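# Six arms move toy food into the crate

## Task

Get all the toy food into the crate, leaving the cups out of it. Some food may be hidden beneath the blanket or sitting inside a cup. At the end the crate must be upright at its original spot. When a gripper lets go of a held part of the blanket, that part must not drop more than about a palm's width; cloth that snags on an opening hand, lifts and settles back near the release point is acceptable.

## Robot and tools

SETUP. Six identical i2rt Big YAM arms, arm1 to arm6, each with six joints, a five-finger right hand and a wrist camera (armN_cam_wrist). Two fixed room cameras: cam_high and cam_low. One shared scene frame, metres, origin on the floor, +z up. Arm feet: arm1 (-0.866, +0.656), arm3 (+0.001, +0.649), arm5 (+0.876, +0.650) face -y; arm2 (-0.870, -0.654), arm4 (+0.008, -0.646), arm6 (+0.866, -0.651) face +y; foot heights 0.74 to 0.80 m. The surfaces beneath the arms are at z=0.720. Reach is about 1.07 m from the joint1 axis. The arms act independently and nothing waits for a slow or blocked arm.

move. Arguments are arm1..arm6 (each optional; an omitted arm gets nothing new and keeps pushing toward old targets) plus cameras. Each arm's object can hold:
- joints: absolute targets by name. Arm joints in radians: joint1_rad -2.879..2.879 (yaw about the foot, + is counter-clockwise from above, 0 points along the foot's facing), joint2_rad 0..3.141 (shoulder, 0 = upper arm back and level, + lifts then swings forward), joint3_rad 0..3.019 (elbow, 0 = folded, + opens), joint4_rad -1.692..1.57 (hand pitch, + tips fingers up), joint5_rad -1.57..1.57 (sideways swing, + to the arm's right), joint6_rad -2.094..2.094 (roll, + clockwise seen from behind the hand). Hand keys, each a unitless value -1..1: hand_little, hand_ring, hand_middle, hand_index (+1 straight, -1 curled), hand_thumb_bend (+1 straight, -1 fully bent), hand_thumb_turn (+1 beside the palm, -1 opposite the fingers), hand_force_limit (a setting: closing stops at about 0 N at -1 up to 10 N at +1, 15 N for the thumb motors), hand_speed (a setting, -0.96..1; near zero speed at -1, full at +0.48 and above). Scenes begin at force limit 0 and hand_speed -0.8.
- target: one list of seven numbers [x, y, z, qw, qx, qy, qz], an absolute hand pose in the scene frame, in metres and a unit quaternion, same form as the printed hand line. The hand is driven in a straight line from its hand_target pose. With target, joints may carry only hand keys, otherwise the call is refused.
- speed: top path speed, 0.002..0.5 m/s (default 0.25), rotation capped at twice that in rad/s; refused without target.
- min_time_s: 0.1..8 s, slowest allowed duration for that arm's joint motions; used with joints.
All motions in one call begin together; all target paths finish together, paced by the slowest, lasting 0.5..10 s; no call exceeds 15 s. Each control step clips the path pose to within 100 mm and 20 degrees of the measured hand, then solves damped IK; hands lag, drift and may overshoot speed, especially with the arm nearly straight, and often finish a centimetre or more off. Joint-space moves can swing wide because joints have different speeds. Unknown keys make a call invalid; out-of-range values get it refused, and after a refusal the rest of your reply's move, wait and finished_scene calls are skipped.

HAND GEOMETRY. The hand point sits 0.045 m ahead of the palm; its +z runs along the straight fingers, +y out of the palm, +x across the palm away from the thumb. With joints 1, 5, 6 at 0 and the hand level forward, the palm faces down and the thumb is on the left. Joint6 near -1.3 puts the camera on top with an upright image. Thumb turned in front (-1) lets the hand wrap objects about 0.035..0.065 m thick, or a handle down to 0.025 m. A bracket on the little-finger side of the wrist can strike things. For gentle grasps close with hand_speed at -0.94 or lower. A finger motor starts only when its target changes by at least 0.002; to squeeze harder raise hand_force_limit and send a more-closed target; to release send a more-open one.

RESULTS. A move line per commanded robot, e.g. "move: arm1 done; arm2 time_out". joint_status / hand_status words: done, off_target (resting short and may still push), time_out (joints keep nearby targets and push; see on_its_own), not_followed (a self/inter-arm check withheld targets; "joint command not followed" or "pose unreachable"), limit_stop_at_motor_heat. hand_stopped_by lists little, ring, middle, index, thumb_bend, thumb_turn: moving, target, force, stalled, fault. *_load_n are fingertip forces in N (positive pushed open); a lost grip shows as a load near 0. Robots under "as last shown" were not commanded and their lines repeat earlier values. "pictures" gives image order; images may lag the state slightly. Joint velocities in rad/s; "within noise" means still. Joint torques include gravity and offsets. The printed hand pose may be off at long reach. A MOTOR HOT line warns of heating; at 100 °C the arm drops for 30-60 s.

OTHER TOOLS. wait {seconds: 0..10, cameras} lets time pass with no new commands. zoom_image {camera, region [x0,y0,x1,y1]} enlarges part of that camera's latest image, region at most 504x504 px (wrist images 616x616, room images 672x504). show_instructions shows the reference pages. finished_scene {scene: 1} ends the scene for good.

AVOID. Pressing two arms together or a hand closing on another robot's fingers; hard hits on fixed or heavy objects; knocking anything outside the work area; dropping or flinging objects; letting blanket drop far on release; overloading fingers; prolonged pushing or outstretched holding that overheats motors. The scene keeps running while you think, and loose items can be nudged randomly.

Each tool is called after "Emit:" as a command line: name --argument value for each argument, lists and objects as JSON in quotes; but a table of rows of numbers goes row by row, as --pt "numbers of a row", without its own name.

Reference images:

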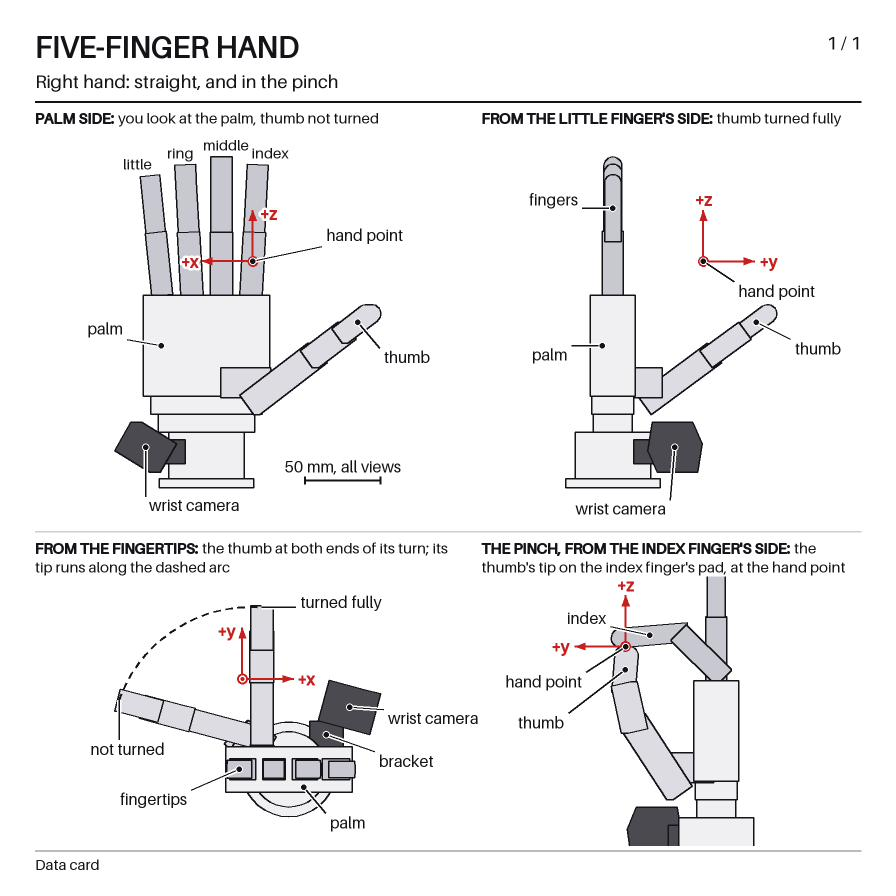

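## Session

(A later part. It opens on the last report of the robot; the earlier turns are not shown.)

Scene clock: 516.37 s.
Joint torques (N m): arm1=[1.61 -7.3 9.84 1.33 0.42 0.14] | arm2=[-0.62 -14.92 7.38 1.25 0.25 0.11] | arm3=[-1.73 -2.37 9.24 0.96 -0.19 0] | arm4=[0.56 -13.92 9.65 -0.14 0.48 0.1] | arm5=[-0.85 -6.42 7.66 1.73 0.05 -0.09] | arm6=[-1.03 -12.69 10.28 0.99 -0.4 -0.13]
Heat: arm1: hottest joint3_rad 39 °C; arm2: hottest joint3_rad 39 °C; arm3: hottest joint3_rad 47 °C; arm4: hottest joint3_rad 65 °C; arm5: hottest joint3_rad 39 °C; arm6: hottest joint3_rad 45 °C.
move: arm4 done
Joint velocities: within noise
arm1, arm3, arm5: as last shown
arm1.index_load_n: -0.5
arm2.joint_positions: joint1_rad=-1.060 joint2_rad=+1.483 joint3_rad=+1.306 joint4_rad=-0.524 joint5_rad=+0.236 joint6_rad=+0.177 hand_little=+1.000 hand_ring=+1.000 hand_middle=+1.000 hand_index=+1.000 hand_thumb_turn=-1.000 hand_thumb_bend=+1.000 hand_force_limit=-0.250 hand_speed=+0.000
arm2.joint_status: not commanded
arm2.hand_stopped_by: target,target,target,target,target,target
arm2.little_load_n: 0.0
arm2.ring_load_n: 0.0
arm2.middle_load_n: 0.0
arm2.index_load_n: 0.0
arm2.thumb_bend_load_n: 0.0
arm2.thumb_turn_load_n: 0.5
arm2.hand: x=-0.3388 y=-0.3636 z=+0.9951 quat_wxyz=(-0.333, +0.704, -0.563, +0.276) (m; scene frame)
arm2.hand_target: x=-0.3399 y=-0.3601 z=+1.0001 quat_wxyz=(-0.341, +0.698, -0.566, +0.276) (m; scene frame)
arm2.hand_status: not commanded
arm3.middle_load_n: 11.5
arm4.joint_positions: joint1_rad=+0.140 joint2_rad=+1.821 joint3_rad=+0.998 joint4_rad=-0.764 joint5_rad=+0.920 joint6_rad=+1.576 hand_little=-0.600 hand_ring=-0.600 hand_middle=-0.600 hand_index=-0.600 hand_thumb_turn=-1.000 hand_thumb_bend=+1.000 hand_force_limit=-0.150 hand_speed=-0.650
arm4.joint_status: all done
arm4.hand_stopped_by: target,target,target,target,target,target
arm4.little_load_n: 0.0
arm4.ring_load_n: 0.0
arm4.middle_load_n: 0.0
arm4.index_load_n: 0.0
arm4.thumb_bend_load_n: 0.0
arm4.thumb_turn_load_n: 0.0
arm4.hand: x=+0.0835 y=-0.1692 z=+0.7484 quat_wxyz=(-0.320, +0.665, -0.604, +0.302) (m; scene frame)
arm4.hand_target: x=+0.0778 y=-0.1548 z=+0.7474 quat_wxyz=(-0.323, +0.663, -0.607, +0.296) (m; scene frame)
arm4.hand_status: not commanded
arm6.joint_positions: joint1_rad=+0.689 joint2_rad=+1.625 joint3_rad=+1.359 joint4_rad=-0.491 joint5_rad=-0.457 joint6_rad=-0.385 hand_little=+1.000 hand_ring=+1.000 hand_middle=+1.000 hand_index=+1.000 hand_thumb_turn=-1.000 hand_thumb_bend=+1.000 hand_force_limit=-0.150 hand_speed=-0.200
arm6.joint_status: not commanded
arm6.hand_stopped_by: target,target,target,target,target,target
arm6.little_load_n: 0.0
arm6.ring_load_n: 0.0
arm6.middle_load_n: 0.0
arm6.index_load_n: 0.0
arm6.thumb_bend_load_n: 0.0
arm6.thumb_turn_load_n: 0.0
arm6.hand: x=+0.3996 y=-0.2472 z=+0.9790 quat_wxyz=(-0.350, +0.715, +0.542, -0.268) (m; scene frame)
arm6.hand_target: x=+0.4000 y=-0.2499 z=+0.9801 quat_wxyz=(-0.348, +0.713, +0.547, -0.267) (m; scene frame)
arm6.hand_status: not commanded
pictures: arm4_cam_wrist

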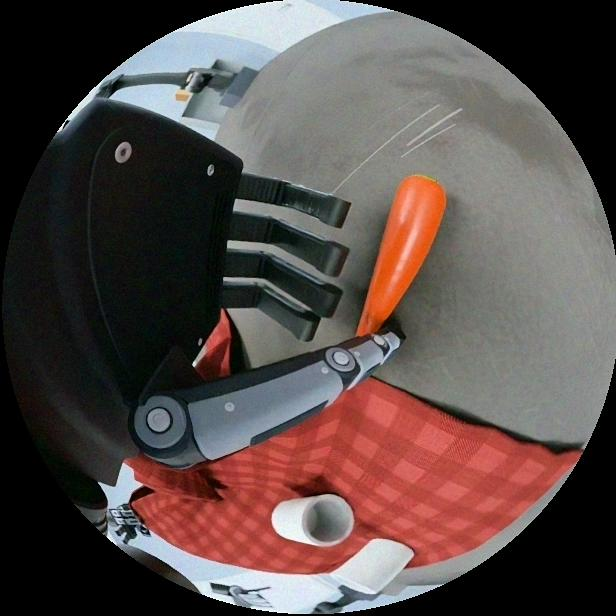

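Emit:
move --arm4 '{"target":[0.080,-0.155,0.83,0.3232,-0.6626,0.6072,-0.2962],"speed":0.15,"joints":{"hand_little":1,"hand_ring":1,"hand_middle":1,"hand_index":1,"hand_speed":0}}'

Emit:
move --arm4 '{"target":[0.053,-0.192,0.80,0.2876,-0.5896,0.6783,-0.3309],"speed":0.15}' --cameras '["arm4_cam_wrist"]'

Scene clock: 518.60 s.
Joint torques (N m): arm1=[1.61 -7.36 9.84 1.31 0.42 0.14] | arm2=[-0.44 -14.8 7.34 1.24 0.27 0.1] | arm3=[-1.79 -2.02 9.31 0.95 -0.2 -0.02] | arm4=[0.38 -14.92 10.97 -0.28 0.57 0.07] | arm5=[-0.91 -6.42 7.66 1.73 0.05 -0.09] | arm6=[-0.91 -12.63 10.26 1.01 -0.42 -0.13]
Heat: arm1: hottest joint3_rad 39 °C; arm2: hottest joint3_rad 39 °C; arm3: hottest joint3_rad 47 °C; arm4: hottest joint3_rad 65 °C; arm5: hottest joint3_rad 39 °C; arm6: hottest joint3_rad 45 °C.
move: arm4 off_target
Joint velocities: within noise
arm1, arm2, arm3, arm5, arm6: as last shown
arm1.index_load_n: 0.0
arm2.thumb_turn_load_n: 0.0
arm4.joint_positions: joint1_rad=+0.140 joint2_rad=+1.692 joint3_rad=+1.058 joint4_rad=-0.971 joint5_rad=+0.919 joint6_rad=+1.576 hand_little=+1.000 hand_ring=+1.000 hand_middle=+1.000 hand_index=+1.000 hand_thumb_turn=-1.000 hand_thumb_bend=+1.000 hand_force_limit=-0.150 hand_speed=+0.000
arm4.joint_status: all done
arm4.hand_stopped_by: target,target,target,target,target,target
arm4.little_load_n: 0.0
arm4.ring_load_n: 0.0
arm4.middle_load_n: -0.5
arm4.index_load_n: 0.0
arm4.thumb_bend_load_n: 0.0
arm4.thumb_turn_load_n: 0.0
arm4.hand: x=+0.0843 y=-0.1720 z=+0.8189 quat_wxyz=(-0.314, +0.667, -0.601, +0.308) (m; scene frame)
arm4.hand_target: x=+0.0800 y=-0.1556 z=+0.8303 quat_wxyz=(-0.323, +0.663, -0.607, +0.296) (m; scene frame)
arm4.hand_status: off_target (0.021 m and 1.9 deg from the pose sent, 0.083 m and 0.8 deg at the start)
pictures: none

Scene clock: 520.27 s.
Joint torques (N m): arm1=[1.55 -7.24 9.8 1.36 0.41 0.14] | arm2=[-0.56 -14.68 7.35 1.26 0.26 0.1] | arm3=[-1.2 -2.55 9.36 0.84 -0.17 0.01] | arm4=[0.56 -13.57 10.54 -0.88 0.45 0.12] | arm5=[-0.91 -6.42 7.68 1.73 0.06 -0.09] | arm6=[-1.03 -12.69 10.32 0.98 -0.41 -0.13]
Heat: arm1: hottest joint3_rad 39 °C; arm2: hottest joint3_rad 39 °C; arm3: hottest joint3_rad 47 °C; arm4: hottest joint3_rad 65 °C; arm5: hottest joint3_rad 39 °C; arm6: hottest joint3_rad 45 °C.
move: arm4 off_target
Joint velocities: within noise
arm1.joint_positions: joint1_rad=+1.412 joint2_rad=+1.415 joint3_rad=+0.921 joint4_rad=-0.086 joint5_rad=+1.181 joint6_rad=+0.536 hand_little=+0.400 hand_ring=+0.350 hand_middle=+0.350 hand_index=+0.350 hand_thumb_turn=-1.000 hand_thumb_bend=+0.991 hand_force_limit=-0.200 hand_speed=-0.750
arm1.joint_status: not commanded
arm1.hand_stopped_by: target,target,target,target,force,target
arm1.little_load_n: 0.0
arm1.ring_load_n: 0.0
arm1.middle_load_n: 0.0
arm1.index_load_n: 0.0
arm1.thumb_bend_load_n: 0.0
arm1.thumb_turn_load_n: 0.0
arm1.hand: x=-0.3827 y=+0.4180 z=+0.9969 quat_wxyz=(-0.052, +0.070, -0.774, +0.627) (m; scene frame)
arm1.hand_target: x=-0.3800 y=+0.4200 z=+1.0000 quat_wxyz=(-0.055, +0.068, -0.774, +0.627) (m; scene frame)
arm1.hand_status: not commanded
arm2, arm3, arm6: as last shown
arm3.middle_load_n: 12.0
arm3.thumb_turn_load_n: 0.5
arm4.joint_positions: joint1_rad=+0.214 joint2_rad=+1.773 joint3_rad=+1.082 joint4_rad=-1.265 joint5_rad=+0.860 joint6_rad=+2.044 hand_little=+1.000 hand_ring=+1.000 hand_middle=+1.000 hand_index=+1.000 hand_thumb_turn=-1.000 hand_thumb_bend=+1.000 hand_force_limit=-0.150 hand_speed=+0.000
arm4.joint_status: not commanded
arm4.hand_stopped_by: target,target,target,target,target,target
arm4.little_load_n: 0.0
arm4.ring_load_n: 0.0
arm4.middle_load_n: 0.0
arm4.index_load_n: 0.0
arm4.thumb_bend_load_n: 0.0
arm4.thumb_turn_load_n: 0.0
arm4.hand: x=+0.0594 y=-0.2092 z=+0.7982 quat_wxyz=(-0.283, +0.593, -0.674, +0.338) (m; scene frame)
arm4.hand_target: x=+0.0529 y=-0.1925 z=+0.8002 quat_wxyz=(-0.288, +0.590, -0.678, +0.330) (m; scene frame)
arm4.hand_status: off_target (0.018 m and 1.2 deg from the pose sent, 0.042 m and 13.2 deg at the start)
arm5.joint_positions: joint1_rad=-0.947 joint2_rad=+1.238 joint3_rad=+0.712 joint4_rad=+0.338 joint5_rad=+0.260 joint6_rad=+0.053 hand_little=+1.000 hand_ring=+1.000 hand_middle=+1.000 hand_index=+1.000 hand_thumb_turn=-1.000 hand_thumb_bend=+1.000 hand_force_limit=-0.200 hand_speed=-0.500
arm5.joint_status: not commanded
arm5.hand_stopped_by: target,target,target,target,target,target
arm5.little_load_n: 0.0
arm5.ring_load_n: 0.0
arm5.middle_load_n: 0.0
arm5.index_load_n: 0.0
arm5.thumb_bend_load_n: 0.0
arm5.thumb_turn_load_n: 0.0
arm5.hand: x=+0.4216 y=+0.3449 z=+1.0146 quat_wxyz=(+0.364, -0.438, -0.630, +0.528) (m; scene frame)
arm5.hand_target: x=+0.4204 y=+0.3501 z=+1.0002 quat_wxyz=(+0.361, -0.446, -0.637, +0.516) (m; scene frame)
arm5.hand_status: not commanded
pictures: arm4_cam_wrist

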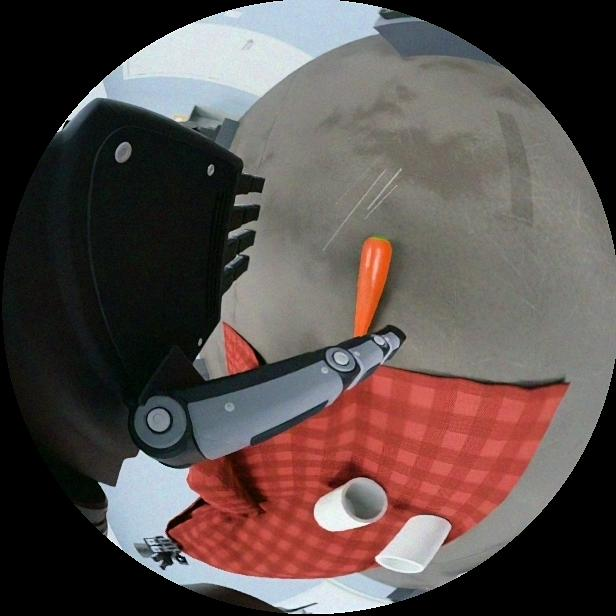

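Emit:
move --arm4 '{"target":[0.071,-0.175,0.760,0.2876,-0.5896,0.6783,-0.3309],"speed":0.12}' --cameras '["arm4_cam_wrist"]'

Scene clock: 521.67 s.
Joint torques (N m): arm1=[1.55 -7.24 9.81 1.33 0.41 0.15] | arm2=[-0.5 -14.8 7.42 1.25 0.26 0.1] | arm3=[-0.91 -2.37 9.46 0.9 -0.19 -0.02] | arm4=[-0.5 -14.92 9.83 -0.1 0.67 -0.16] | arm5=[-0.91 -6.48 7.68 1.73 0.05 -0.09] | arm6=[-1.14 -12.69 10.29 0.98 -0.42 -0.13]
Heat: arm1: hottest joint3_rad 39 °C; arm2: hottest joint3_rad 39 °C; arm3: hottest joint3_rad 47 °C; arm4: hottest joint3_rad 65 °C; arm5: hottest joint3_rad 39 °C; arm6: hottest joint3_rad 45 °C.
move: arm4 off_target
Joint velocities: within noise
arm1, arm2, arm3, arm5, arm6: as last shown
arm1.little_load_n: -0.5
arm3.middle_load_n: 11.5
arm3.thumb_turn_load_n: 0.0
arm4.joint_positions: joint1_rad=+0.182 joint2_rad=+1.869 joint3_rad=+1.093 joint4_rad=-1.155 joint5_rad=+0.871 joint6_rad=+2.009 hand_little=+1.000 hand_ring=+1.000 hand_middle=+1.000 hand_index=+1.000 hand_thumb_turn=-1.000 hand_thumb_bend=+1.000 hand_force_limit=-0.150 hand_speed=+0.000
arm4.joint_status: not commanded
arm4.hand_stopped_by: target,target,target,target,target,target
arm4.little_load_n: -0.5
arm4.ring_load_n: 0.0
arm4.middle_load_n: 0.0
arm4.index_load_n: -0.5
arm4.thumb_bend_load_n: 0.0
arm4.thumb_turn_load_n: 0.0
arm4.hand: x=+0.0710 y=-0.1948 z=+0.7580 quat_wxyz=(-0.282, +0.591, -0.675, +0.340) (m; scene frame)
arm4.hand_target: x=+0.0710 y=-0.1756 z=+0.7606 quat_wxyz=(-0.288, +0.589, -0.678, +0.331) (m; scene frame)
arm4.hand_status: off_target (0.020 m and 1.3 deg from the pose sent, 0.053 m and 1.2 deg at the start)
pictures: arm4_cam_wrist

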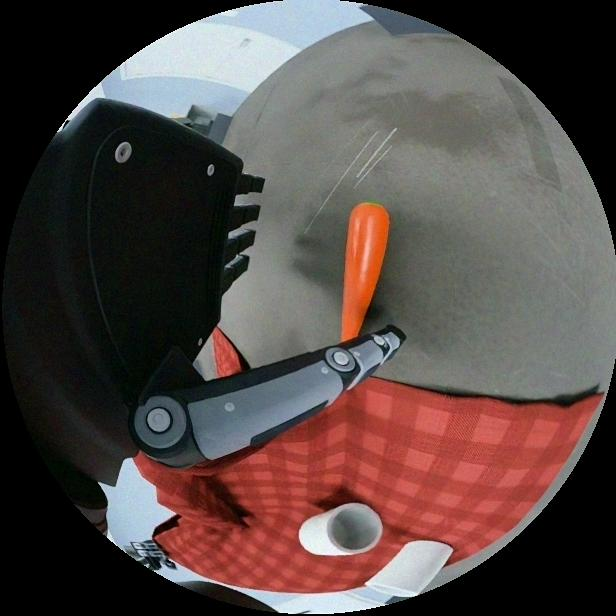

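Emit:
move --arm4 '{"target":[0.070,-0.184,0.746,0.2876,-0.5896,0.6783,-0.3309],"speed":0.1}' --cameras '["arm4_cam_wrist"]'

Scene clock: 522.73 s.
Joint torques (N m): arm1=[1.49 -7.3 9.83 1.32 0.42 0.15] | arm2=[-0.21 -14.68 7.35 1.2 0.27 0.11] | arm3=[-1.08 -1.61 9.4 0.96 -0.19 0.03] | arm4=[-0.21 -14.27 7.12 -0.05 0.61 -0.09] | arm5=[-0.91 -6.42 7.68 1.73 0.05 -0.09] | arm6=[-1.08 -12.69 10.28 0.95 -0.41 -0.13]
Heat: arm1: hottest joint3_rad 39 °C; arm2: hottest joint3_rad 39 °C; arm3: hottest joint3_rad 47 °C; arm4: hottest joint3_rad 65 °C; arm5: hottest joint3_rad 39 °C; arm6: hottest joint3_rad 45 °C.
move: arm4 done
Joint velocities: within noise
arm1, arm2, arm3, arm5, arm6: as last shown
arm1.little_load_n: 0.0
arm3.middle_load_n: 12.0
arm4.joint_positions: joint1_rad=+0.182 joint2_rad=+1.871 joint3_rad=+1.093 joint4_rad=-1.114 joint5_rad=+0.871 joint6_rad=+2.008 hand_little=+1.000 hand_ring=+1.000 hand_middle=+1.000 hand_index=+1.000 hand_thumb_turn=-1.000 hand_thumb_bend=+1.000 hand_force_limit=-0.150 hand_speed=+0.000
arm4.joint_status: not commanded
arm4.hand_stopped_by: target,target,target,target,target,target
arm4.little_load_n: 0.0
arm4.ring_load_n: 0.0
arm4.middle_load_n: 0.0
arm4.index_load_n: 0.0
arm4.thumb_bend_load_n: 0.0
arm4.thumb_turn_load_n: 0.0
arm4.hand: x=+0.0698 y=-0.1857 z=+0.7560 quat_wxyz=(-0.291, +0.586, -0.682, +0.326) (m; scene frame)
arm4.hand_target: x=+0.0700 y=-0.1843 z=+0.7461 quat_wxyz=(-0.288, +0.590, -0.678, +0.331) (m; scene frame)
arm4.hand_status: done (0.010 m and 1.0 deg from the pose sent, 0.016 m and 1.3 deg at the start)
arm5.ring_load_n: -0.5
pictures: arm4_cam_wrist

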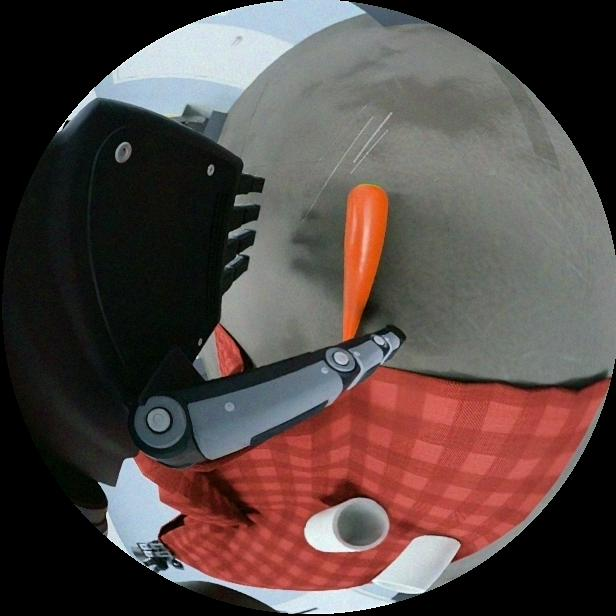

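Emit:
move --arm4 '{"target":[0.070,-0.210,0.740,0.2876,-0.5896,0.6783,-0.3309],"speed":0.1}' --cameras '["arm4_cam_wrist"]'

Scene clock: 523.80 s.
Joint torques (N m): arm1=[1.61 -7.24 9.8 1.32 0.42 0.15] | arm2=[-0.62 -14.56 7.31 1.28 0.28 0.11] | arm3=[-1.9 -2.2 9.17 0.95 -0.22 -0.04] | arm4=[0.38 -16.21 4.56 -0.05 0.51 -0.02] | arm5=[-0.91 -6.42 7.68 1.73 0.05 -0.1] | arm6=[-1.03 -12.75 10.28 0.98 -0.41 -0.13]
Heat: arm1: hottest joint3_rad 39 °C; arm2: hottest joint3_rad 39 °C; arm3: hottest joint3_rad 47 °C; arm4: hottest joint3_rad 64 °C; arm5: hottest joint3_rad 39 °C; arm6: hottest joint3_rad 45 °C.
move: arm4 done
Joint velocities: within noise
arm1, arm2, arm5, arm6: as last shown
arm1.thumb_bend_load_n: -0.5
arm3.joint_positions: joint1_rad=-0.162 joint2_rad=+0.681 joint3_rad=+0.800 joint4_rad=-0.353 joint5_rad=-0.150 joint6_rad=-0.027 hand_little=+1.000 hand_ring=+1.000 hand_middle=-0.278 hand_index=-0.317 hand_thumb_turn=-1.000 hand_thumb_bend=+0.310 hand_force_limit=-0.200 hand_speed=-0.600
arm3.joint_status: not commanded
arm3.hand_stopped_by: target,target,force,force,force,target
arm3.little_load_n: 0.0
arm3.ring_load_n: 0.0
arm3.middle_load_n: 11.5
arm3.index_load_n: 2.0
arm3.thumb_bend_load_n: 9.5
arm3.thumb_turn_load_n: 0.0
arm3.hand: x=+0.0024 y=+0.2559 z=+1.0906 quat_wxyz=(-0.003, +0.001, -0.783, +0.622) (m; scene frame)
arm3.hand_target: x=+0.0001 y=+0.2600 z=+1.0999 quat_wxyz=(+0.000, +0.000, -0.777, +0.629) (m; scene frame)
arm3.hand_status: not commanded
arm4.joint_positions: joint1_rad=+0.182 joint2_rad=+1.869 joint3_rad=+1.037 joint4_rad=-1.076 joint5_rad=+0.871 joint6_rad=+2.012 hand_little=+1.000 hand_ring=+1.000 hand_middle=+1.000 hand_index=+1.000 hand_thumb_turn=-1.000 hand_thumb_bend=+1.000 hand_force_limit=-0.150 hand_speed=+0.000
arm4.joint_status: not commanded
arm4.hand_stopped_by: target,target,target,target,target,target
arm4.little_load_n: 0.0
arm4.ring_load_n: -0.5
arm4.middle_load_n: 0.0
arm4.index_load_n: 0.0
arm4.thumb_bend_load_n: 0.0
arm4.thumb_turn_load_n: 0.0
arm4.hand: x=+0.0723 y=-0.2045 z=+0.7427 quat_wxyz=(-0.288, +0.587, -0.680, +0.331) (m; scene frame)
arm4.hand_target: x=+0.0701 y=-0.2100 z=+0.7401 quat_wxyz=(-0.288, +0.590, -0.678, +0.331) (m; scene frame)
arm4.hand_status: done (0.006 m and 0.4 deg from the pose sent, 0.029 m and 1.0 deg at the start)
arm5.ring_load_n: 0.0
arm5.middle_load_n: -0.5
pictures: arm4_cam_wrist

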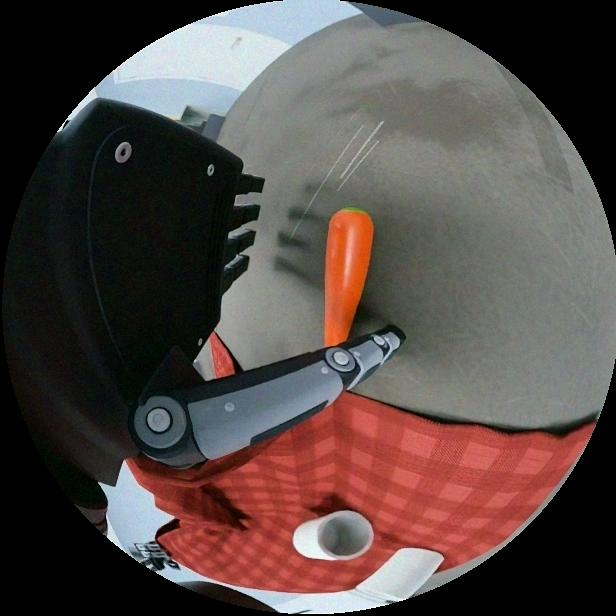

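Emit:
move --arm4 '{"joints":{"hand_little":-0.2,"hand_ring":-0.2,"hand_middle":-0.2,"hand_index":-0.2,"hand_force_limit":-0.15,"hand_speed":-0.5}}' --cameras '["arm4_cam_wrist"]'

Emit:
zoom_image --camera "arm4_cam_wrist" --region '[220, 160, 440, 380]'

Scene clock: 525.30 s.
Joint torques (N m): arm1=[1.61 -7.18 9.83 1.33 0.42 0.14] | arm2=[-0.38 -14.68 7.35 1.28 0.28 0.1] | arm3=[-1.67 -2.67 9.37 0.68 -0.25 0] | arm4=[0.38 -15.74 4.85 -0.08 0.43 -0.02] | arm5=[-0.97 -6.36 7.66 1.73 0.05 -0.09] | arm6=[-1.03 -12.75 10.26 1.01 -0.42 -0.13]
Heat: arm1: hottest joint3_rad 39 °C; arm2: hottest joint3_rad 39 °C; arm3: hottest joint3_rad 47 °C; arm4: hottest joint3_rad 64 °C; arm5: hottest joint3_rad 39 °C; arm6: hottest joint3_rad 45 °C.
move: arm4 done
Joint velocities: within noise
arm1, arm2, arm3, arm5, arm6: as last shown
arm1.thumb_bend_load_n: 0.0
arm3.middle_load_n: 12.0
arm4.joint_positions: joint1_rad=+0.182 joint2_rad=+1.863 joint3_rad=+1.034 joint4_rad=-1.075 joint5_rad=+0.873 joint6_rad=+2.012 hand_little=-0.200 hand_ring=-0.200 hand_middle=-0.200 hand_index=-0.200 hand_thumb_turn=-1.000 hand_thumb_bend=+1.000 hand_force_limit=-0.150 hand_speed=-0.500
arm4.joint_status: all done
arm4.hand_stopped_by: target,target,target,target,target,target
arm4.little_load_n: 0.0
arm4.ring_load_n: 0.0
arm4.middle_load_n: 0.0
arm4.index_load_n: 0.0
arm4.thumb_bend_load_n: 0.0
arm4.thumb_turn_load_n: 0.0
arm4.hand: x=+0.0725 y=-0.2048 z=+0.7445 quat_wxyz=(-0.290, +0.586, -0.681, +0.330) (m; scene frame)
arm4.hand_target: x=+0.0701 y=-0.2101 z=+0.7400 quat_wxyz=(-0.287, +0.590, -0.678, +0.331) (m; scene frame)
arm4.hand_status: not commanded
arm5.middle_load_n: 0.0
arm6.middle_load_n: -0.5
pictures: arm4_cam_wrist

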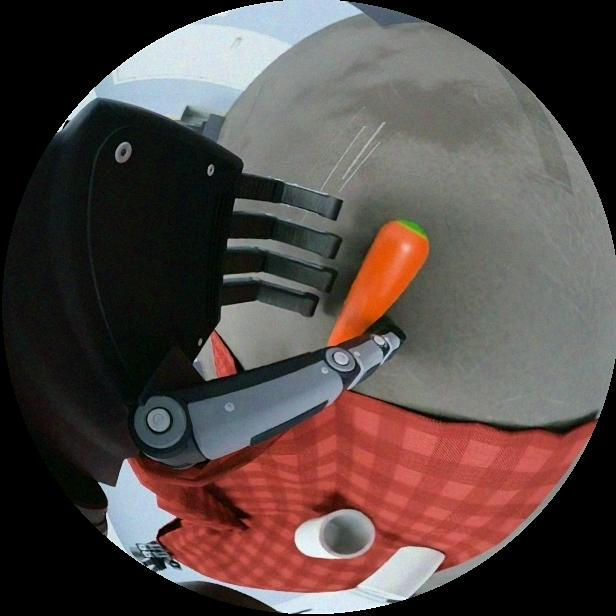

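Scaled by 2.291 from the camera's 616x616 image, which has a finer 880x880 frame.

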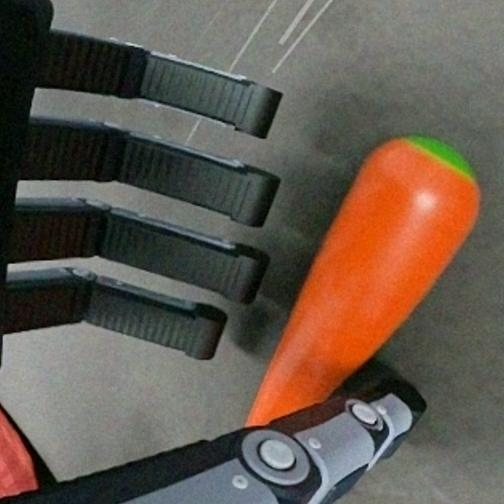

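Emit:
move --arm4 '{"joints":{"hand_little":1,"hand_ring":1,"hand_middle":1,"hand_index":1,"hand_speed":0},"target":[0.04,-0.22,0.84,0.2876,-0.5896,0.6783,-0.3309],"speed":0.15}'

Emit:
move --arm4 '{"joints":{"joint1_rad":0.1,"joint2_rad":1.0,"joint3_rad":0.6,"joint4_rad":-0.7,"joint5_rad":0.3,"joint6_rad":0.6},"min_time_s":2}'

Emit:
move --arm4 '{"joints":{"joint1_rad":-2.0,"joint2_rad":0.5,"joint3_rad":0.3,"joint4_rad":-0.577,"joint5_rad":0.1,"joint6_rad":0.1},"min_time_s":2.5}' --cameras '["cam_high"]'

Emit:
zoom_image --camera "cam_high" --region '[260, 240, 380, 330]'

Scene clock: 527.63 s.
Joint torques (N m): arm1=[1.61 -7.24 9.8 1.32 0.42 0.15] | arm2=[-0.5 -14.62 7.35 1.25 0.28 0.13] | arm3=[-1.73 -2.26 9.36 0.92 -0.23 -0.02] | arm4=[0.44 -14.68 10.52 -1.02 0.4 0.12] | arm5=[-0.91 -6.42 7.65 1.73 0.05 -0.1] | arm6=[-1.08 -12.86 10.29 0.99 -0.41 -0.13]
Heat: arm1: hottest joint3_rad 39 °C; arm2: hottest joint3_rad 39 °C; arm3: hottest joint3_rad 47 °C; arm4: hottest joint3_rad 63 °C; arm5: hottest joint3_rad 39 °C; arm6: hottest joint3_rad 44 °C.
move: arm4 off_target
Joint velocities: within noise
arm1, arm2, arm3, arm5, arm6: as last shown
arm4.joint_positions: joint1_rad=+0.254 joint2_rad=+1.687 joint3_rad=+1.049 joint4_rad=-1.377 joint5_rad=+0.842 joint6_rad=+2.087 hand_little=+1.000 hand_ring=+1.000 hand_middle=+1.000 hand_index=+1.000 hand_thumb_turn=-1.000 hand_thumb_bend=+1.000 hand_force_limit=-0.150 hand_speed=+0.000
arm4.joint_status: all done
arm4.hand_stopped_by: target,target,target,target,target,target
arm4.little_load_n: 0.0
arm4.ring_load_n: 0.0
arm4.middle_load_n: 0.0
arm4.index_load_n: 0.0
arm4.thumb_bend_load_n: 0.0
arm4.thumb_turn_load_n: 0.0
arm4.hand: x=+0.0472 y=-0.2380 z=+0.8267 quat_wxyz=(-0.276, +0.599, -0.667, +0.346) (m; scene frame)
arm4.hand_target: x=+0.0403 y=-0.2206 z=+0.8403 quat_wxyz=(-0.286, +0.593, -0.677, +0.328) (m; scene frame)
arm4.hand_status: off_target (0.023 m and 2.7 deg from the pose sent, 0.102 m and 0.6 deg at the start; a joint's target at an end of its range on 19 of 38 steps)
arm5.middle_load_n: -0.5
arm6.middle_load_n: 0.0
pictures: none

Scene clock: 530.37 s.
Joint torques (N m): arm1=[1.55 -7.24 9.81 1.35 0.41 0.15] | arm2=[-0.62 -14.86 7.34 1.17 0.27 0.11] | arm3=[-1.85 -1.67 9.54 0.83 -0.17 -0.05] | arm4=[-0.91 -6.95 8.4 1.48 0.08 -0.14] | arm5=[-0.85 -6.42 7.68 1.73 0.05 -0.1] | arm6=[-1.2 -12.75 10.28 0.96 -0.42 -0.13]
Heat: arm1: hottest joint3_rad 39 °C; arm2: hottest joint3_rad 39 °C; arm3: hottest joint3_rad 47 °C; arm4: hottest joint3_rad 63 °C; arm5: hottest joint3_rad 39 °C; arm6: hottest joint3_rad 44 °C.
move: arm4 done
Joint velocities: within noise
arm1, arm3, arm5: as last shown
arm1.ring_load_n: -0.5
arm1.thumb_bend_load_n: 0.5
arm2.joint_positions: joint1_rad=-1.060 joint2_rad=+1.483 joint3_rad=+1.306 joint4_rad=-0.524 joint5_rad=+0.236 joint6_rad=+0.177 hand_little=+1.000 hand_ring=+1.000 hand_middle=+1.000 hand_index=+1.000 hand_thumb_turn=-1.000 hand_thumb_bend=+1.000 hand_force_limit=-0.250 hand_speed=+0.000
arm2.joint_status: not commanded
arm2.hand_stopped_by: target,target,target,target,target,target
arm2.little_load_n: 0.0
arm2.ring_load_n: -0.5
arm2.middle_load_n: -0.5
arm2.index_load_n: 0.0
arm2.thumb_bend_load_n: 0.0
arm2.thumb_turn_load_n: 0.0
arm2.hand: x=-0.3388 y=-0.3636 z=+0.9951 quat_wxyz=(-0.333, +0.704, -0.563, +0.276) (m; scene frame)
arm2.hand_target: x=-0.3399 y=-0.3601 z=+1.0001 quat_wxyz=(-0.341, +0.698, -0.566, +0.276) (m; scene frame)
arm2.hand_status: not commanded
arm3.middle_load_n: 11.5
arm4.joint_positions: joint1_rad=+0.110 joint2_rad=+1.005 joint3_rad=+0.617 joint4_rad=-0.712 joint5_rad=+0.304 joint6_rad=+0.615 hand_little=+1.000 hand_ring=+1.000 hand_middle=+1.000 hand_index=+1.000 hand_thumb_turn=-1.000 hand_thumb_bend=+1.000 hand_force_limit=-0.150 hand_speed=+0.000
arm4.joint_status: all done
arm4.hand_stopped_by: target,target,target,target,target,target
arm4.little_load_n: 0.0
arm4.ring_load_n: 0.0
arm4.middle_load_n: 0.0
arm4.index_load_n: 0.0
arm4.thumb_bend_load_n: 0.0
arm4.thumb_turn_load_n: 0.0
arm4.hand: x=-0.0095 y=-0.3192 z=+0.8698 quat_wxyz=(-0.263, +0.916, -0.298, +0.059) (m; scene frame)
arm4.hand_target: x=-0.0062 y=-0.3233 z=+0.8644 quat_wxyz=(-0.262, +0.917, -0.296, +0.060) (m; scene frame)
arm4.hand_status: not commanded
arm5.middle_load_n: 0.0
arm6.joint_positions: joint1_rad=+0.689 joint2_rad=+1.625 joint3_rad=+1.359 joint4_rad=-0.491 joint5_rad=-0.457 joint6_rad=-0.385 hand_little=+1.000 hand_ring=+1.000 hand_middle=+1.000 hand_index=+1.000 hand_thumb_turn=-1.000 hand_thumb_bend=+1.000 hand_force_limit=-0.150 hand_speed=-0.200
arm6.joint_status: not commanded
arm6.hand_stopped_by: target,target,target,target,target,target
arm6.little_load_n: 0.0
arm6.ring_load_n: 0.0
arm6.middle_load_n: 0.0
arm6.index_load_n: 0.0
arm6.thumb_bend_load_n: 0.0
arm6.thumb_turn_load_n: 0.0
arm6.hand: x=+0.3996 y=-0.2472 z=+0.9790 quat_wxyz=(-0.350, +0.715, +0.542, -0.268) (m; scene frame)
arm6.hand_target: x=+0.4000 y=-0.2499 z=+0.9801 quat_wxyz=(-0.348, +0.713, +0.547, -0.267) (m; scene frame)
arm6.hand_status: not commanded
pictures: none

Scene clock: 533.40 s.
Joint torques (N m): arm1=[1.61 -7.3 9.81 1.33 0.42 0.15] | arm2=[-0.21 -14.62 7.36 1.29 0.26 0.12] | arm3=[-2.43 -2.43 9.39 0.75 -0.27 -0.02] | arm4=[-0.62 -2.26 9.44 2.03 -0.05 -0.15] | arm5=[-0.97 -6.48 7.68 1.74 0.06 -0.1] | arm6=[-1.14 -12.75 10.28 0.95 -0.41 -0.13]
Heat: arm1: hottest joint3_rad 39 °C; arm2: hottest joint3_rad 39 °C; arm3: hottest joint3_rad 47 °C; arm4: hottest joint3_rad 62 °C; arm5: hottest joint3_rad 39 °C; arm6: hottest joint3_rad 44 °C.
move: arm4 done
Joint velocities: within noise
arm1, arm2, arm3, arm5, arm6: as last shown
arm1.ring_load_n: 0.0
arm1.thumb_bend_load_n: 0.0
arm2.ring_load_n: 0.0
arm2.middle_load_n: 0.0
arm3.middle_load_n: 12.0
arm3.index_load_n: 1.5
arm4.joint_positions: joint1_rad=-1.994 joint2_rad=+0.509 joint3_rad=+0.318 joint4_rad=-0.592 joint5_rad=+0.103 joint6_rad=+0.115 hand_little=+1.000 hand_ring=+1.000 hand_middle=+1.000 hand_index=+1.000 hand_thumb_turn=-1.000 hand_thumb_bend=+1.000 hand_force_limit=-0.150 hand_speed=+0.000
arm4.joint_status: all done
arm4.hand_stopped_by: target,target,target,target,target,target
arm4.little_load_n: 0.0
arm4.ring_load_n: 0.0
arm4.middle_load_n: 0.0
arm4.index_load_n: 0.0
arm4.thumb_bend_load_n: 0.0
arm4.thumb_turn_load_n: 0.0
arm4.hand: x=+0.2407 y=-0.7456 z=+0.8589 quat_wxyz=(-0.175, +0.420, -0.822, +0.342) (m; scene frame)
arm4.hand_target: x=+0.2383 y=-0.7463 z=+0.8537 quat_wxyz=(-0.174, +0.424, -0.819, +0.345) (m; scene frame)
arm4.hand_status: not commanded
arm5.thumb_bend_load_n: -0.5
pictures: cam_high

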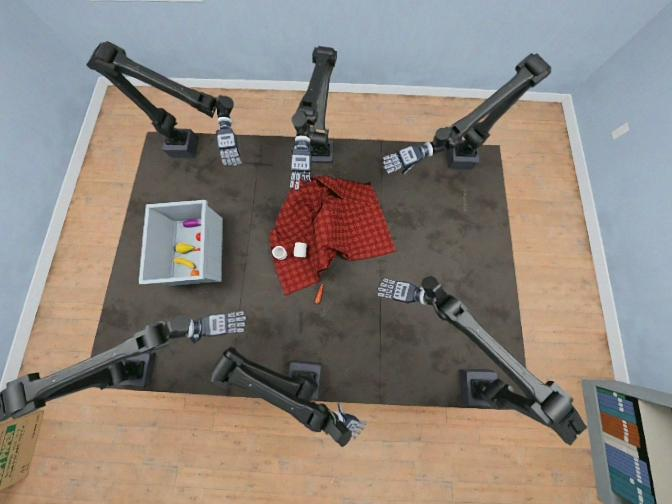

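Scaled by 4.200 from the camera's 672x504 image, which has a finer 960x720 frame.

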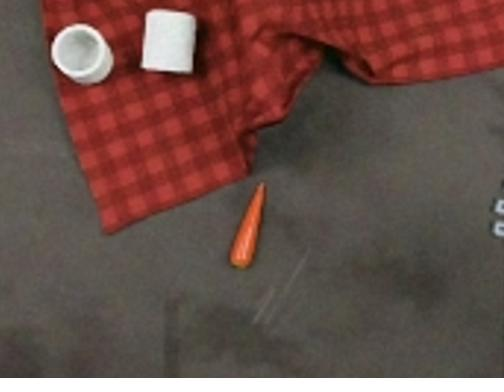

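Emit:
move --arm6 '{"target":[0.06,-0.262,0.86,0.3478,-0.7130,-0.5471,0.2669],"speed":0.25}'

Emit:
move --arm6 '{"target":[0.035,-0.255,0.80,0.3478,-0.7130,-0.5471,0.2669],"speed":0.12}' --cameras '["arm6_cam_wrist"]'

Scene clock: 536.27 s.
Joint torques (N m): arm1=[1.61 -7.24 9.8 1.32 0.41 0.15] | arm2=[-0.5 -14.8 7.41 1.29 0.26 0.12] | arm3=[-1.2 -2.49 9.39 0.91 -0.2 -0.02] | arm4=[-0.67 -2.14 9.44 2.04 -0.05 -0.14] | arm5=[-0.91 -6.42 7.66 1.74 0.05 -0.09] | arm6=[-1.38 -21.48 16.03 1.02 -0.11 0.08]
Heat: arm1: hottest joint3_rad 39 °C; arm2: hottest joint3_rad 39 °C; arm3: hottest joint3_rad 47 °C; arm4: hottest joint3_rad 62 °C; arm5: hottest joint3_rad 39 °C; arm6: hottest joint3_rad 45 °C.
move: arm6 off_target
Joint velocities: within noise
arm1.joint_positions: joint1_rad=+1.412 joint2_rad=+1.415 joint3_rad=+0.921 joint4_rad=-0.086 joint5_rad=+1.181 joint6_rad=+0.536 hand_little=+0.400 hand_ring=+0.350 hand_middle=+0.350 hand_index=+0.350 hand_thumb_turn=-1.000 hand_thumb_bend=+0.991 hand_force_limit=-0.200 hand_speed=-0.750
arm1.joint_status: not commanded
arm1.hand_stopped_by: target,target,target,target,force,target
arm1.little_load_n: 0.0
arm1.ring_load_n: -0.5
arm1.middle_load_n: 0.0
arm1.index_load_n: 0.0
arm1.thumb_bend_load_n: 0.0
arm1.thumb_turn_load_n: 0.0
arm1.hand: x=-0.3827 y=+0.4180 z=+0.9969 quat_wxyz=(-0.052, +0.070, -0.774, +0.627) (m; scene frame)
arm1.hand_target: x=-0.3800 y=+0.4200 z=+1.0000 quat_wxyz=(-0.055, +0.068, -0.774, +0.627) (m; scene frame)
arm1.hand_status: not commanded
arm2, arm3, arm4: as last shown
arm3.ring_load_n: -0.5
arm3.middle_load_n: 11.5
arm4.joint_positions: joint1_rad=-1.994 joint2_rad=+0.509 joint3_rad=+0.318 joint4_rad=-0.592 joint5_rad=+0.103 joint6_rad=+0.114 hand_little=+1.000 hand_ring=+1.000 hand_middle=+1.000 hand_index=+1.000 hand_thumb_turn=-1.000 hand_thumb_bend=+1.000 hand_force_limit=-0.150 hand_speed=+0.000
arm4.hand: x=+0.2406 y=-0.7456 z=+0.8588 quat_wxyz=(-0.175, +0.420, -0.822, +0.342) (m; scene frame)
arm5.joint_positions: joint1_rad=-0.947 joint2_rad=+1.238 joint3_rad=+0.712 joint4_rad=+0.338 joint5_rad=+0.260 joint6_rad=+0.053 hand_little=+1.000 hand_ring=+1.000 hand_middle=+1.000 hand_index=+1.000 hand_thumb_turn=-1.000 hand_thumb_bend=+1.000 hand_force_limit=-0.200 hand_speed=-0.500
arm5.joint_status: not commanded
arm5.hand_stopped_by: target,target,target,target,target,target
arm5.little_load_n: -0.5
arm5.ring_load_n: 0.0
arm5.middle_load_n: 0.0
arm5.index_load_n: 0.5
arm5.thumb_bend_load_n: 0.0
arm5.thumb_turn_load_n: 0.0
arm5.hand: x=+0.4216 y=+0.3449 z=+1.0146 quat_wxyz=(+0.364, -0.438, -0.630, +0.528) (m; scene frame)
arm5.hand_target: x=+0.4204 y=+0.3501 z=+1.0002 quat_wxyz=(+0.361, -0.446, -0.637, +0.516) (m; scene frame)
arm5.hand_status: not commanded
arm6.joint_positions: joint1_rad=+1.032 joint2_rad=+2.416 joint3_rad=+2.232 joint4_rad=-0.546 joint5_rad=-0.202 joint6_rad=-0.165 hand_little=+1.000 hand_ring=+1.000 hand_middle=+1.000 hand_index=+1.000 hand_thumb_turn=-1.000 hand_thumb_bend=+1.000 hand_force_limit=-0.150 hand_speed=-0.200
arm6.joint_status: not commanded
arm6.hand_stopped_by: target,target,target,target,target,target
arm6.little_load_n: -0.5
arm6.ring_load_n: 0.0
arm6.middle_load_n: 0.0
arm6.index_load_n: -0.5
arm6.thumb_bend_load_n: 0.0
arm6.thumb_turn_load_n: 0.0
arm6.hand: x=+0.0754 y=-0.2680 z=+0.8330 quat_wxyz=(-0.330, +0.720, +0.554, -0.258) (m; scene frame)
arm6.hand_target: x=+0.0616 y=-0.2630 z=+0.8604 quat_wxyz=(-0.348, +0.713, +0.547, -0.267) (m; scene frame)
arm6.hand_status: off_target (0.032 m and 2.5 deg from the pose sent, 0.360 m and 0.7 deg at the start)
pictures: none

Scene clock: 537.50 s.
Joint torques (N m): arm1=[1.67 -7.36 9.84 1.33 0.42 0.15] | arm2=[-0.26 -14.68 7.41 1.25 0.27 0.11] | arm3=[-2.02 -2.14 9.14 0.73 -0.22 -0.01] | arm4=[-0.62 -2.2 9.43 2.03 -0.05 -0.14] | arm5=[-0.85 -6.42 7.68 1.76 0.05 -0.09] | arm6=[-0.79 -21.83 15.75 2.04 -0.13 0.06]
Heat: arm1: hottest joint3_rad 39 °C; arm2: hottest joint3_rad 39 °C; arm3: hottest joint3_rad 47 °C; arm4: hottest joint3_rad 62 °C; arm5: hottest joint3_rad 39 °C; arm6: hottest joint3_rad 45 °C.
move: arm6 off_target
Joint velocities: within noise
arm1, arm2, arm3, arm4, arm5: as last shown
arm1.ring_load_n: 0.0
arm1.thumb_turn_load_n: 0.5
arm3.little_load_n: -0.5
arm3.ring_load_n: 0.0
arm3.middle_load_n: 12.0
arm4.thumb_bend_load_n: -0.5
arm5.little_load_n: 0.0
arm5.middle_load_n: -0.5
arm5.index_load_n: 0.0
arm6.joint_positions: joint1_rad=+1.032 joint2_rad=+2.561 joint3_rad=+2.354 joint4_rad=-0.545 joint5_rad=-0.196 joint6_rad=-0.158 hand_little=+1.000 hand_ring=+1.000 hand_middle=+1.000 hand_index=+1.000 hand_thumb_turn=-1.000 hand_thumb_bend=+1.000 hand_force_limit=-0.150 hand_speed=-0.200
arm6.joint_status: not commanded
arm6.hand_stopped_by: target,target,target,target,target,target
arm6.little_load_n: 0.0
arm6.ring_load_n: 0.0
arm6.middle_load_n: 0.0
arm6.index_load_n: 0.0
arm6.thumb_bend_load_n: 0.0
arm6.thumb_turn_load_n: 0.0
arm6.hand: x=+0.0587 y=-0.2576 z=+0.7713 quat_wxyz=(-0.322, +0.727, +0.552, -0.252) (m; scene frame)
arm6.hand_target: x=+0.0375 y=-0.2566 z=+0.8007 quat_wxyz=(-0.348, +0.713, +0.547, -0.267) (m; scene frame)
arm6.hand_status: off_target (0.037 m and 3.8 deg from the pose sent, 0.054 m and 2.5 deg at the start)
pictures: arm6_cam_wrist

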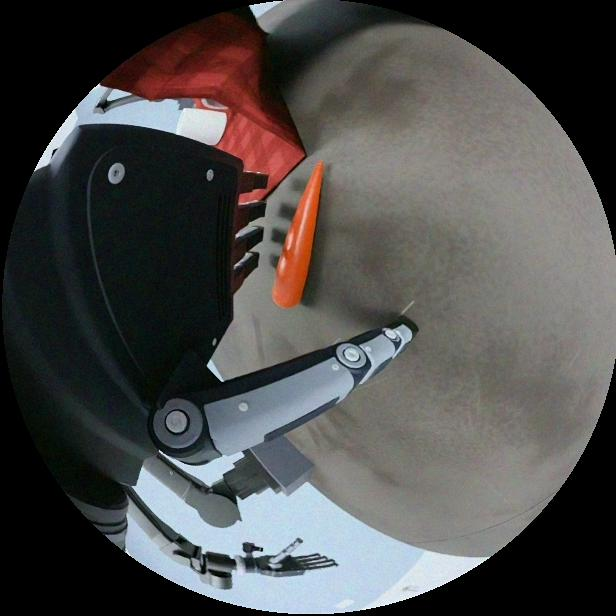

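Emit:
move --arm6 '{"target":[-0.010,-0.236,0.810,0.3478,-0.7130,-0.5471,0.2669],"speed":0.12}' --cameras '["arm6_cam_wrist"]'

Scene clock: 539.17 s.
Joint torques (N m): arm1=[1.61 -7.18 9.8 1.35 0.42 0.14] | arm2=[-0.5 -14.62 7.42 1.16 0.27 0.1] | arm3=[-1.67 -1.73 9.22 0.92 -0.26 0] | arm4=[-0.62 -2.14 9.44 2.03 -0.05 -0.14] | arm5=[-0.85 -6.42 7.68 1.74 0.05 -0.1] | arm6=[-0.44 -23.94 16.39 1.18 -0.09 0.08]
Heat: arm1: hottest joint3_rad 39 °C; arm2: hottest joint3_rad 39 °C; arm3: hottest joint3_rad 47 °C; arm4: hottest joint3_rad 61 °C; arm5: hottest joint3_rad 39 °C; arm6: hottest joint3_rad 46 °C.
move: arm6 off_target
Joint velocities: within noise
arm1, arm2, arm3, arm4, arm5: as last shown
arm1.thumb_turn_load_n: 0.0
arm3.little_load_n: 0.0
arm4.thumb_bend_load_n: 0.0
arm5.middle_load_n: 0.0
arm6.joint_positions: joint1_rad=+1.035 joint2_rad=+2.829 joint3_rad=+2.866 joint4_rad=-0.679 joint5_rad=-0.173 joint6_rad=-0.138 hand_little=+1.000 hand_ring=+1.000 hand_middle=+1.000 hand_index=+1.000 hand_thumb_turn=-1.000 hand_thumb_bend=+1.000 hand_force_limit=-0.150 hand_speed=-0.200
arm6.joint_status: not commanded
arm6.hand_stopped_by: target,target,target,target,target,target
arm6.little_load_n: 0.0
arm6.ring_load_n: 0.0
arm6.middle_load_n: 0.0
arm6.index_load_n: 0.0
arm6.thumb_bend_load_n: 0.0
arm6.thumb_turn_load_n: 0.0
arm6.hand: x=+0.0068 y=-0.2280 z=+0.7820 quat_wxyz=(-0.369, +0.713, +0.533, -0.267) (m; scene frame)
arm6.hand_target: x=-0.0072 y=-0.2375 z=+0.8104 quat_wxyz=(-0.385, +0.702, +0.530, -0.280) (m; scene frame)
arm6.hand_status: off_target (0.034 m and 2.9 deg from the pose sent, 0.082 m and 3.8 deg at the start; a joint's target at an end of its range on 20 of 36 steps)
pictures: arm6_cam_wrist

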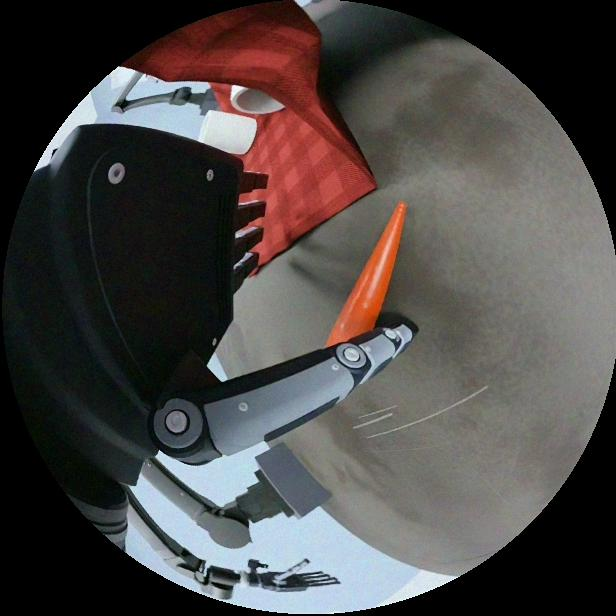

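Emit:
move --arm6 '{"target":[-0.011,-0.236,0.795,0.3797,-0.7783,-0.4494,0.2192],"speed":0.1}' --cameras '["arm6_cam_wrist"]'

Scene clock: 541.70 s.
Joint torques (N m): arm1=[1.49 -7.3 9.84 1.31 0.42 0.14] | arm2=[-0.44 -14.68 7.36 1.2 0.27 0.11] | arm3=[-2.2 -3.19 9.31 0.83 -0.22 -0.01] | arm4=[-0.62 -2.14 9.43 2.04 -0.05 -0.14] | arm5=[-0.97 -6.42 7.68 1.74 0.05 -0.1] | arm6=[-0.32 -23 16.35 1.1 0.08 0.09]
Heat: arm1: hottest joint3_rad 39 °C; arm2: hottest joint3_rad 39 °C; arm3: hottest joint3_rad 47 °C; arm4: hottest joint3_rad 61 °C; arm5: hottest joint3_rad 39 °C; arm6: hottest joint3_rad 47 °C.
move: arm6 off_target
Joint velocities: within noise
arm1, arm2, arm4, arm5: as last shown
arm3.joint_positions: joint1_rad=-0.162 joint2_rad=+0.681 joint3_rad=+0.800 joint4_rad=-0.353 joint5_rad=-0.150 joint6_rad=-0.027 hand_little=+1.000 hand_ring=+1.000 hand_middle=-0.278 hand_index=-0.317 hand_thumb_turn=-1.000 hand_thumb_bend=+0.310 hand_force_limit=-0.200 hand_speed=-0.600
arm3.joint_status: not commanded
arm3.hand_stopped_by: target,target,force,force,force,target
arm3.little_load_n: 0.0
arm3.ring_load_n: 0.0
arm3.middle_load_n: 12.0
arm3.index_load_n: 1.5
arm3.thumb_bend_load_n: 9.5
arm3.thumb_turn_load_n: 0.5
arm3.hand: x=+0.0024 y=+0.2559 z=+1.0906 quat_wxyz=(-0.003, +0.001, -0.783, +0.622) (m; scene frame)
arm3.hand_target: x=+0.0001 y=+0.2600 z=+1.0999 quat_wxyz=(+0.000, +0.000, -0.777, +0.629) (m; scene frame)
arm3.hand_status: not commanded
arm5.ring_load_n: -0.5
arm6.joint_positions: joint1_rad=+1.069 joint2_rad=+2.829 joint3_rad=+2.866 joint4_rad=-0.704 joint5_rad=+0.044 joint6_rad=+0.030 hand_little=+1.000 hand_ring=+1.000 hand_middle=+1.000 hand_index=+1.000 hand_thumb_turn=-1.000 hand_thumb_bend=+1.000 hand_force_limit=-0.150 hand_speed=-0.200
arm6.joint_status: not commanded
arm6.hand_stopped_by: target,target,target,target,target,target
arm6.little_load_n: 0.0
arm6.ring_load_n: 0.0
arm6.middle_load_n: 0.0
arm6.index_load_n: 0.0
arm6.thumb_bend_load_n: 0.0
arm6.thumb_turn_load_n: 0.0
arm6.hand: x=+0.0041 y=-0.2278 z=+0.7764 quat_wxyz=(-0.383, +0.779, +0.446, -0.215) (m; scene frame)
arm6.hand_target: x=-0.0088 y=-0.2372 z=+0.7954 quat_wxyz=(-0.395, +0.772, +0.443, -0.228) (m; scene frame)
arm6.hand_status: off_target (0.025 m and 0.7 deg from the pose sent, 0.024 m and 13.4 deg at the start; a joint's target at an end of its range on 31 of 57 steps)
pictures: arm6_cam_wrist

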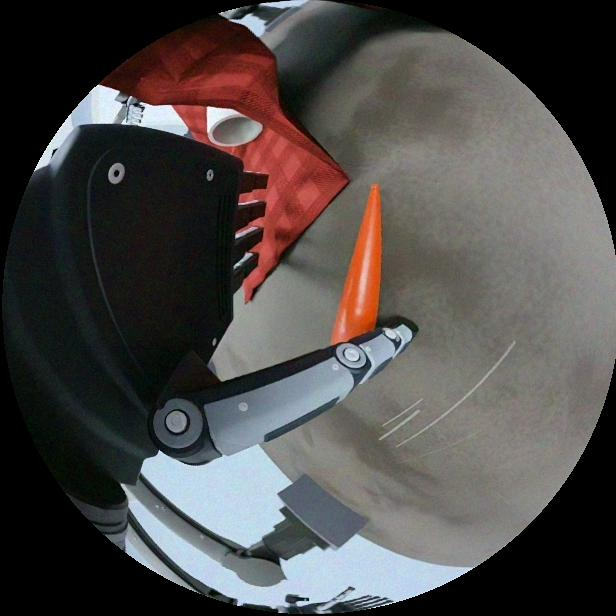

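Emit:
move --arm6 '{"target":[-0.006,-0.236,0.772,0.3797,-0.7783,-0.4494,0.2192],"speed":0.1}' --cameras '["arm6_cam_wrist"]'

Emit:
zoom_image --camera "arm6_cam_wrist" --region '[220, 160, 440, 380]'

Scene clock: 542.77 s.
Joint torques (N m): arm1=[1.61 -7.3 9.84 1.32 0.42 0.14] | arm2=[-0.38 -14.62 7.35 1.24 0.26 0.11] | arm3=[-1.44 -1.61 9.33 0.8 -0.26 -0.02] | arm4=[-0.56 -2.14 9.44 2 -0.04 -0.14] | arm5=[-0.91 -6.42 7.68 1.73 0.05 -0.1] | arm6=[-0.5 -21.95 15.77 1.11 -0.06 0.04]
Heat: arm1: hottest joint3_rad 39 °C; arm2: hottest joint3_rad 39 °C; arm3: hottest joint3_rad 47 °C; arm4: hottest joint3_rad 61 °C; arm5: hottest joint3_rad 39 °C; arm6: hottest joint3_rad 47 °C.
move: arm6 off_target
Joint velocities: within noise
arm1, arm2, arm3, arm4, arm5: as last shown
arm3.middle_load_n: 11.5
arm3.index_load_n: 2.0
arm3.thumb_turn_load_n: 0.0
arm5.ring_load_n: 0.0
arm6.joint_positions: joint1_rad=+1.069 joint2_rad=+2.837 joint3_rad=+2.872 joint4_rad=-0.704 joint5_rad=+0.044 joint6_rad=+0.031 hand_little=+1.000 hand_ring=+1.000 hand_middle=+1.000 hand_index=+1.000 hand_thumb_turn=-1.000 hand_thumb_bend=+1.000 hand_force_limit=-0.150 hand_speed=-0.200
arm6.joint_status: not commanded
arm6.hand_stopped_by: target,target,target,target,target,target
arm6.little_load_n: 0.0
arm6.ring_load_n: 0.0
arm6.middle_load_n: 0.0
arm6.index_load_n: 0.0
arm6.thumb_bend_load_n: 0.0
arm6.thumb_turn_load_n: 0.0
arm6.hand: x=+0.0041 y=-0.2280 z=+0.7719 quat_wxyz=(-0.382, +0.780, +0.446, -0.215) (m; scene frame)
arm6.hand_target: x=-0.0046 y=-0.2367 z=+0.7719 quat_wxyz=(-0.385, +0.776, +0.447, -0.222) (m; scene frame)
arm6.hand_status: off_target (0.013 m and 0.7 deg from the pose sent, 0.014 m and 0.7 deg at the start; a joint's target at an end of its range on 16 of 29 steps)
pictures: arm6_cam_wrist

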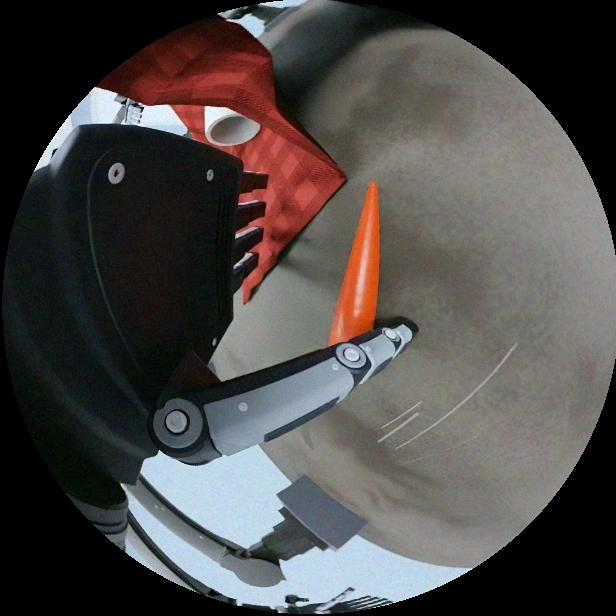

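Scaled by 2.291 from the camera's 616x616 image, which has a finer 880x880 frame.

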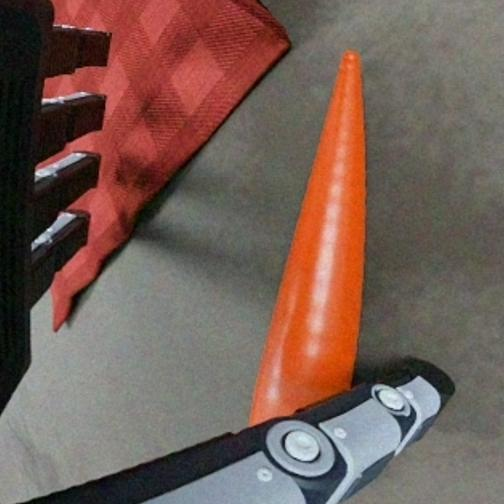

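Emit:
move --arm6 '{"target": [-0.010, -0.232, 0.750, 0.3797, -0.7783, -0.4494, 0.2192], "speed": 0.06}' --cameras '["arm6_cam_wrist", "cam_high"]'

Scene clock: 544.63 s.
Joint torques (N m): arm1=[1.61 -7.3 9.8 1.33 0.42 0.15] | arm2=[-0.5 -14.74 7.41 1.18 0.27 0.11] | arm3=[-2.08 -2.14 9.39 0.92 -0.17 0.05] | arm4=[-0.62 -2.08 9.43 2.04 -0.04 -0.14] | arm5=[-0.91 -6.42 7.68 1.73 0.05 -0.1] | arm6=[-0.67 -20.37 14.78 2.54 -0.07 0.02]
Heat: arm1: hottest joint3_rad 39 °C; arm2: hottest joint3_rad 39 °C; arm3: hottest joint3_rad 47 °C; arm4: hottest joint3_rad 61 °C; arm5: hottest joint3_rad 39 °C; arm6: hottest joint3_rad 48 °C.
move: arm6 off_target
Joint velocities: within noise
arm1, arm2, arm3, arm4, arm5: as last shown
arm3.middle_load_n: 12.0
arm3.index_load_n: 1.5
arm6.joint_positions: joint1_rad=+1.069 joint2_rad=+2.846 joint3_rad=+2.883 joint4_rad=-0.700 joint5_rad=+0.043 joint6_rad=+0.031 hand_little=+1.000 hand_ring=+1.000 hand_middle=+1.000 hand_index=+1.000 hand_thumb_turn=-1.000 hand_thumb_bend=+1.000 hand_force_limit=-0.150 hand_speed=-0.200
arm6.joint_status: not commanded
arm6.hand_stopped_by: target,target,target,target,target,target
arm6.little_load_n: 0.0
arm6.ring_load_n: 0.0
arm6.middle_load_n: 0.0
arm6.index_load_n: 0.0
arm6.thumb_bend_load_n: 0.5
arm6.thumb_turn_load_n: -0.5
arm6.hand: x=+0.0022 y=-0.2272 z=+0.7709 quat_wxyz=(-0.385, +0.779, +0.445, -0.217) (m; scene frame)
arm6.hand_target: x=-0.0068 y=-0.2336 z=+0.7503 quat_wxyz=(-0.388, +0.775, +0.446, -0.224) (m; scene frame)
arm6.hand_status: off_target (0.025 m and 0.8 deg from the pose sent, 0.026 m and 0.7 deg at the start; a joint's target at an end of its range on 20 of 29 steps)
pictures: arm6_cam_wrist, cam_high

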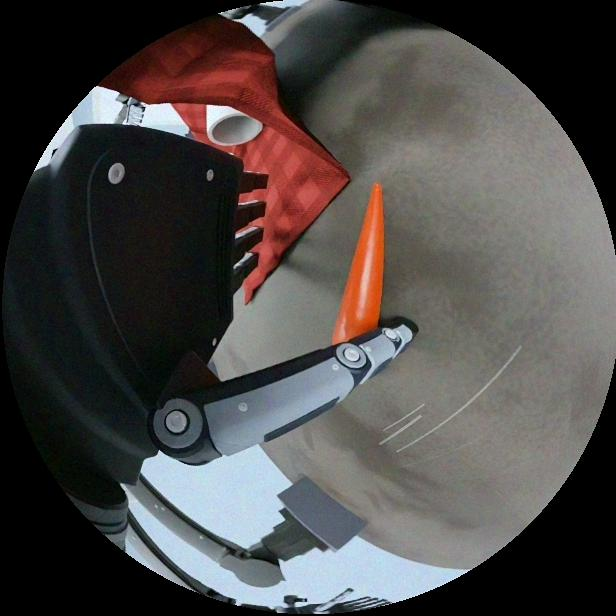

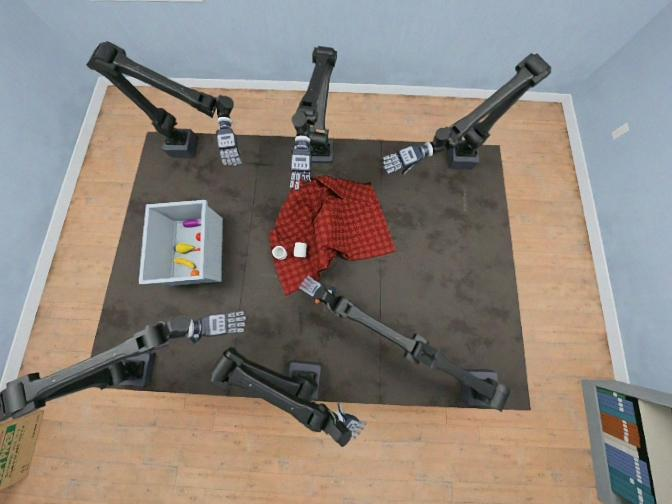

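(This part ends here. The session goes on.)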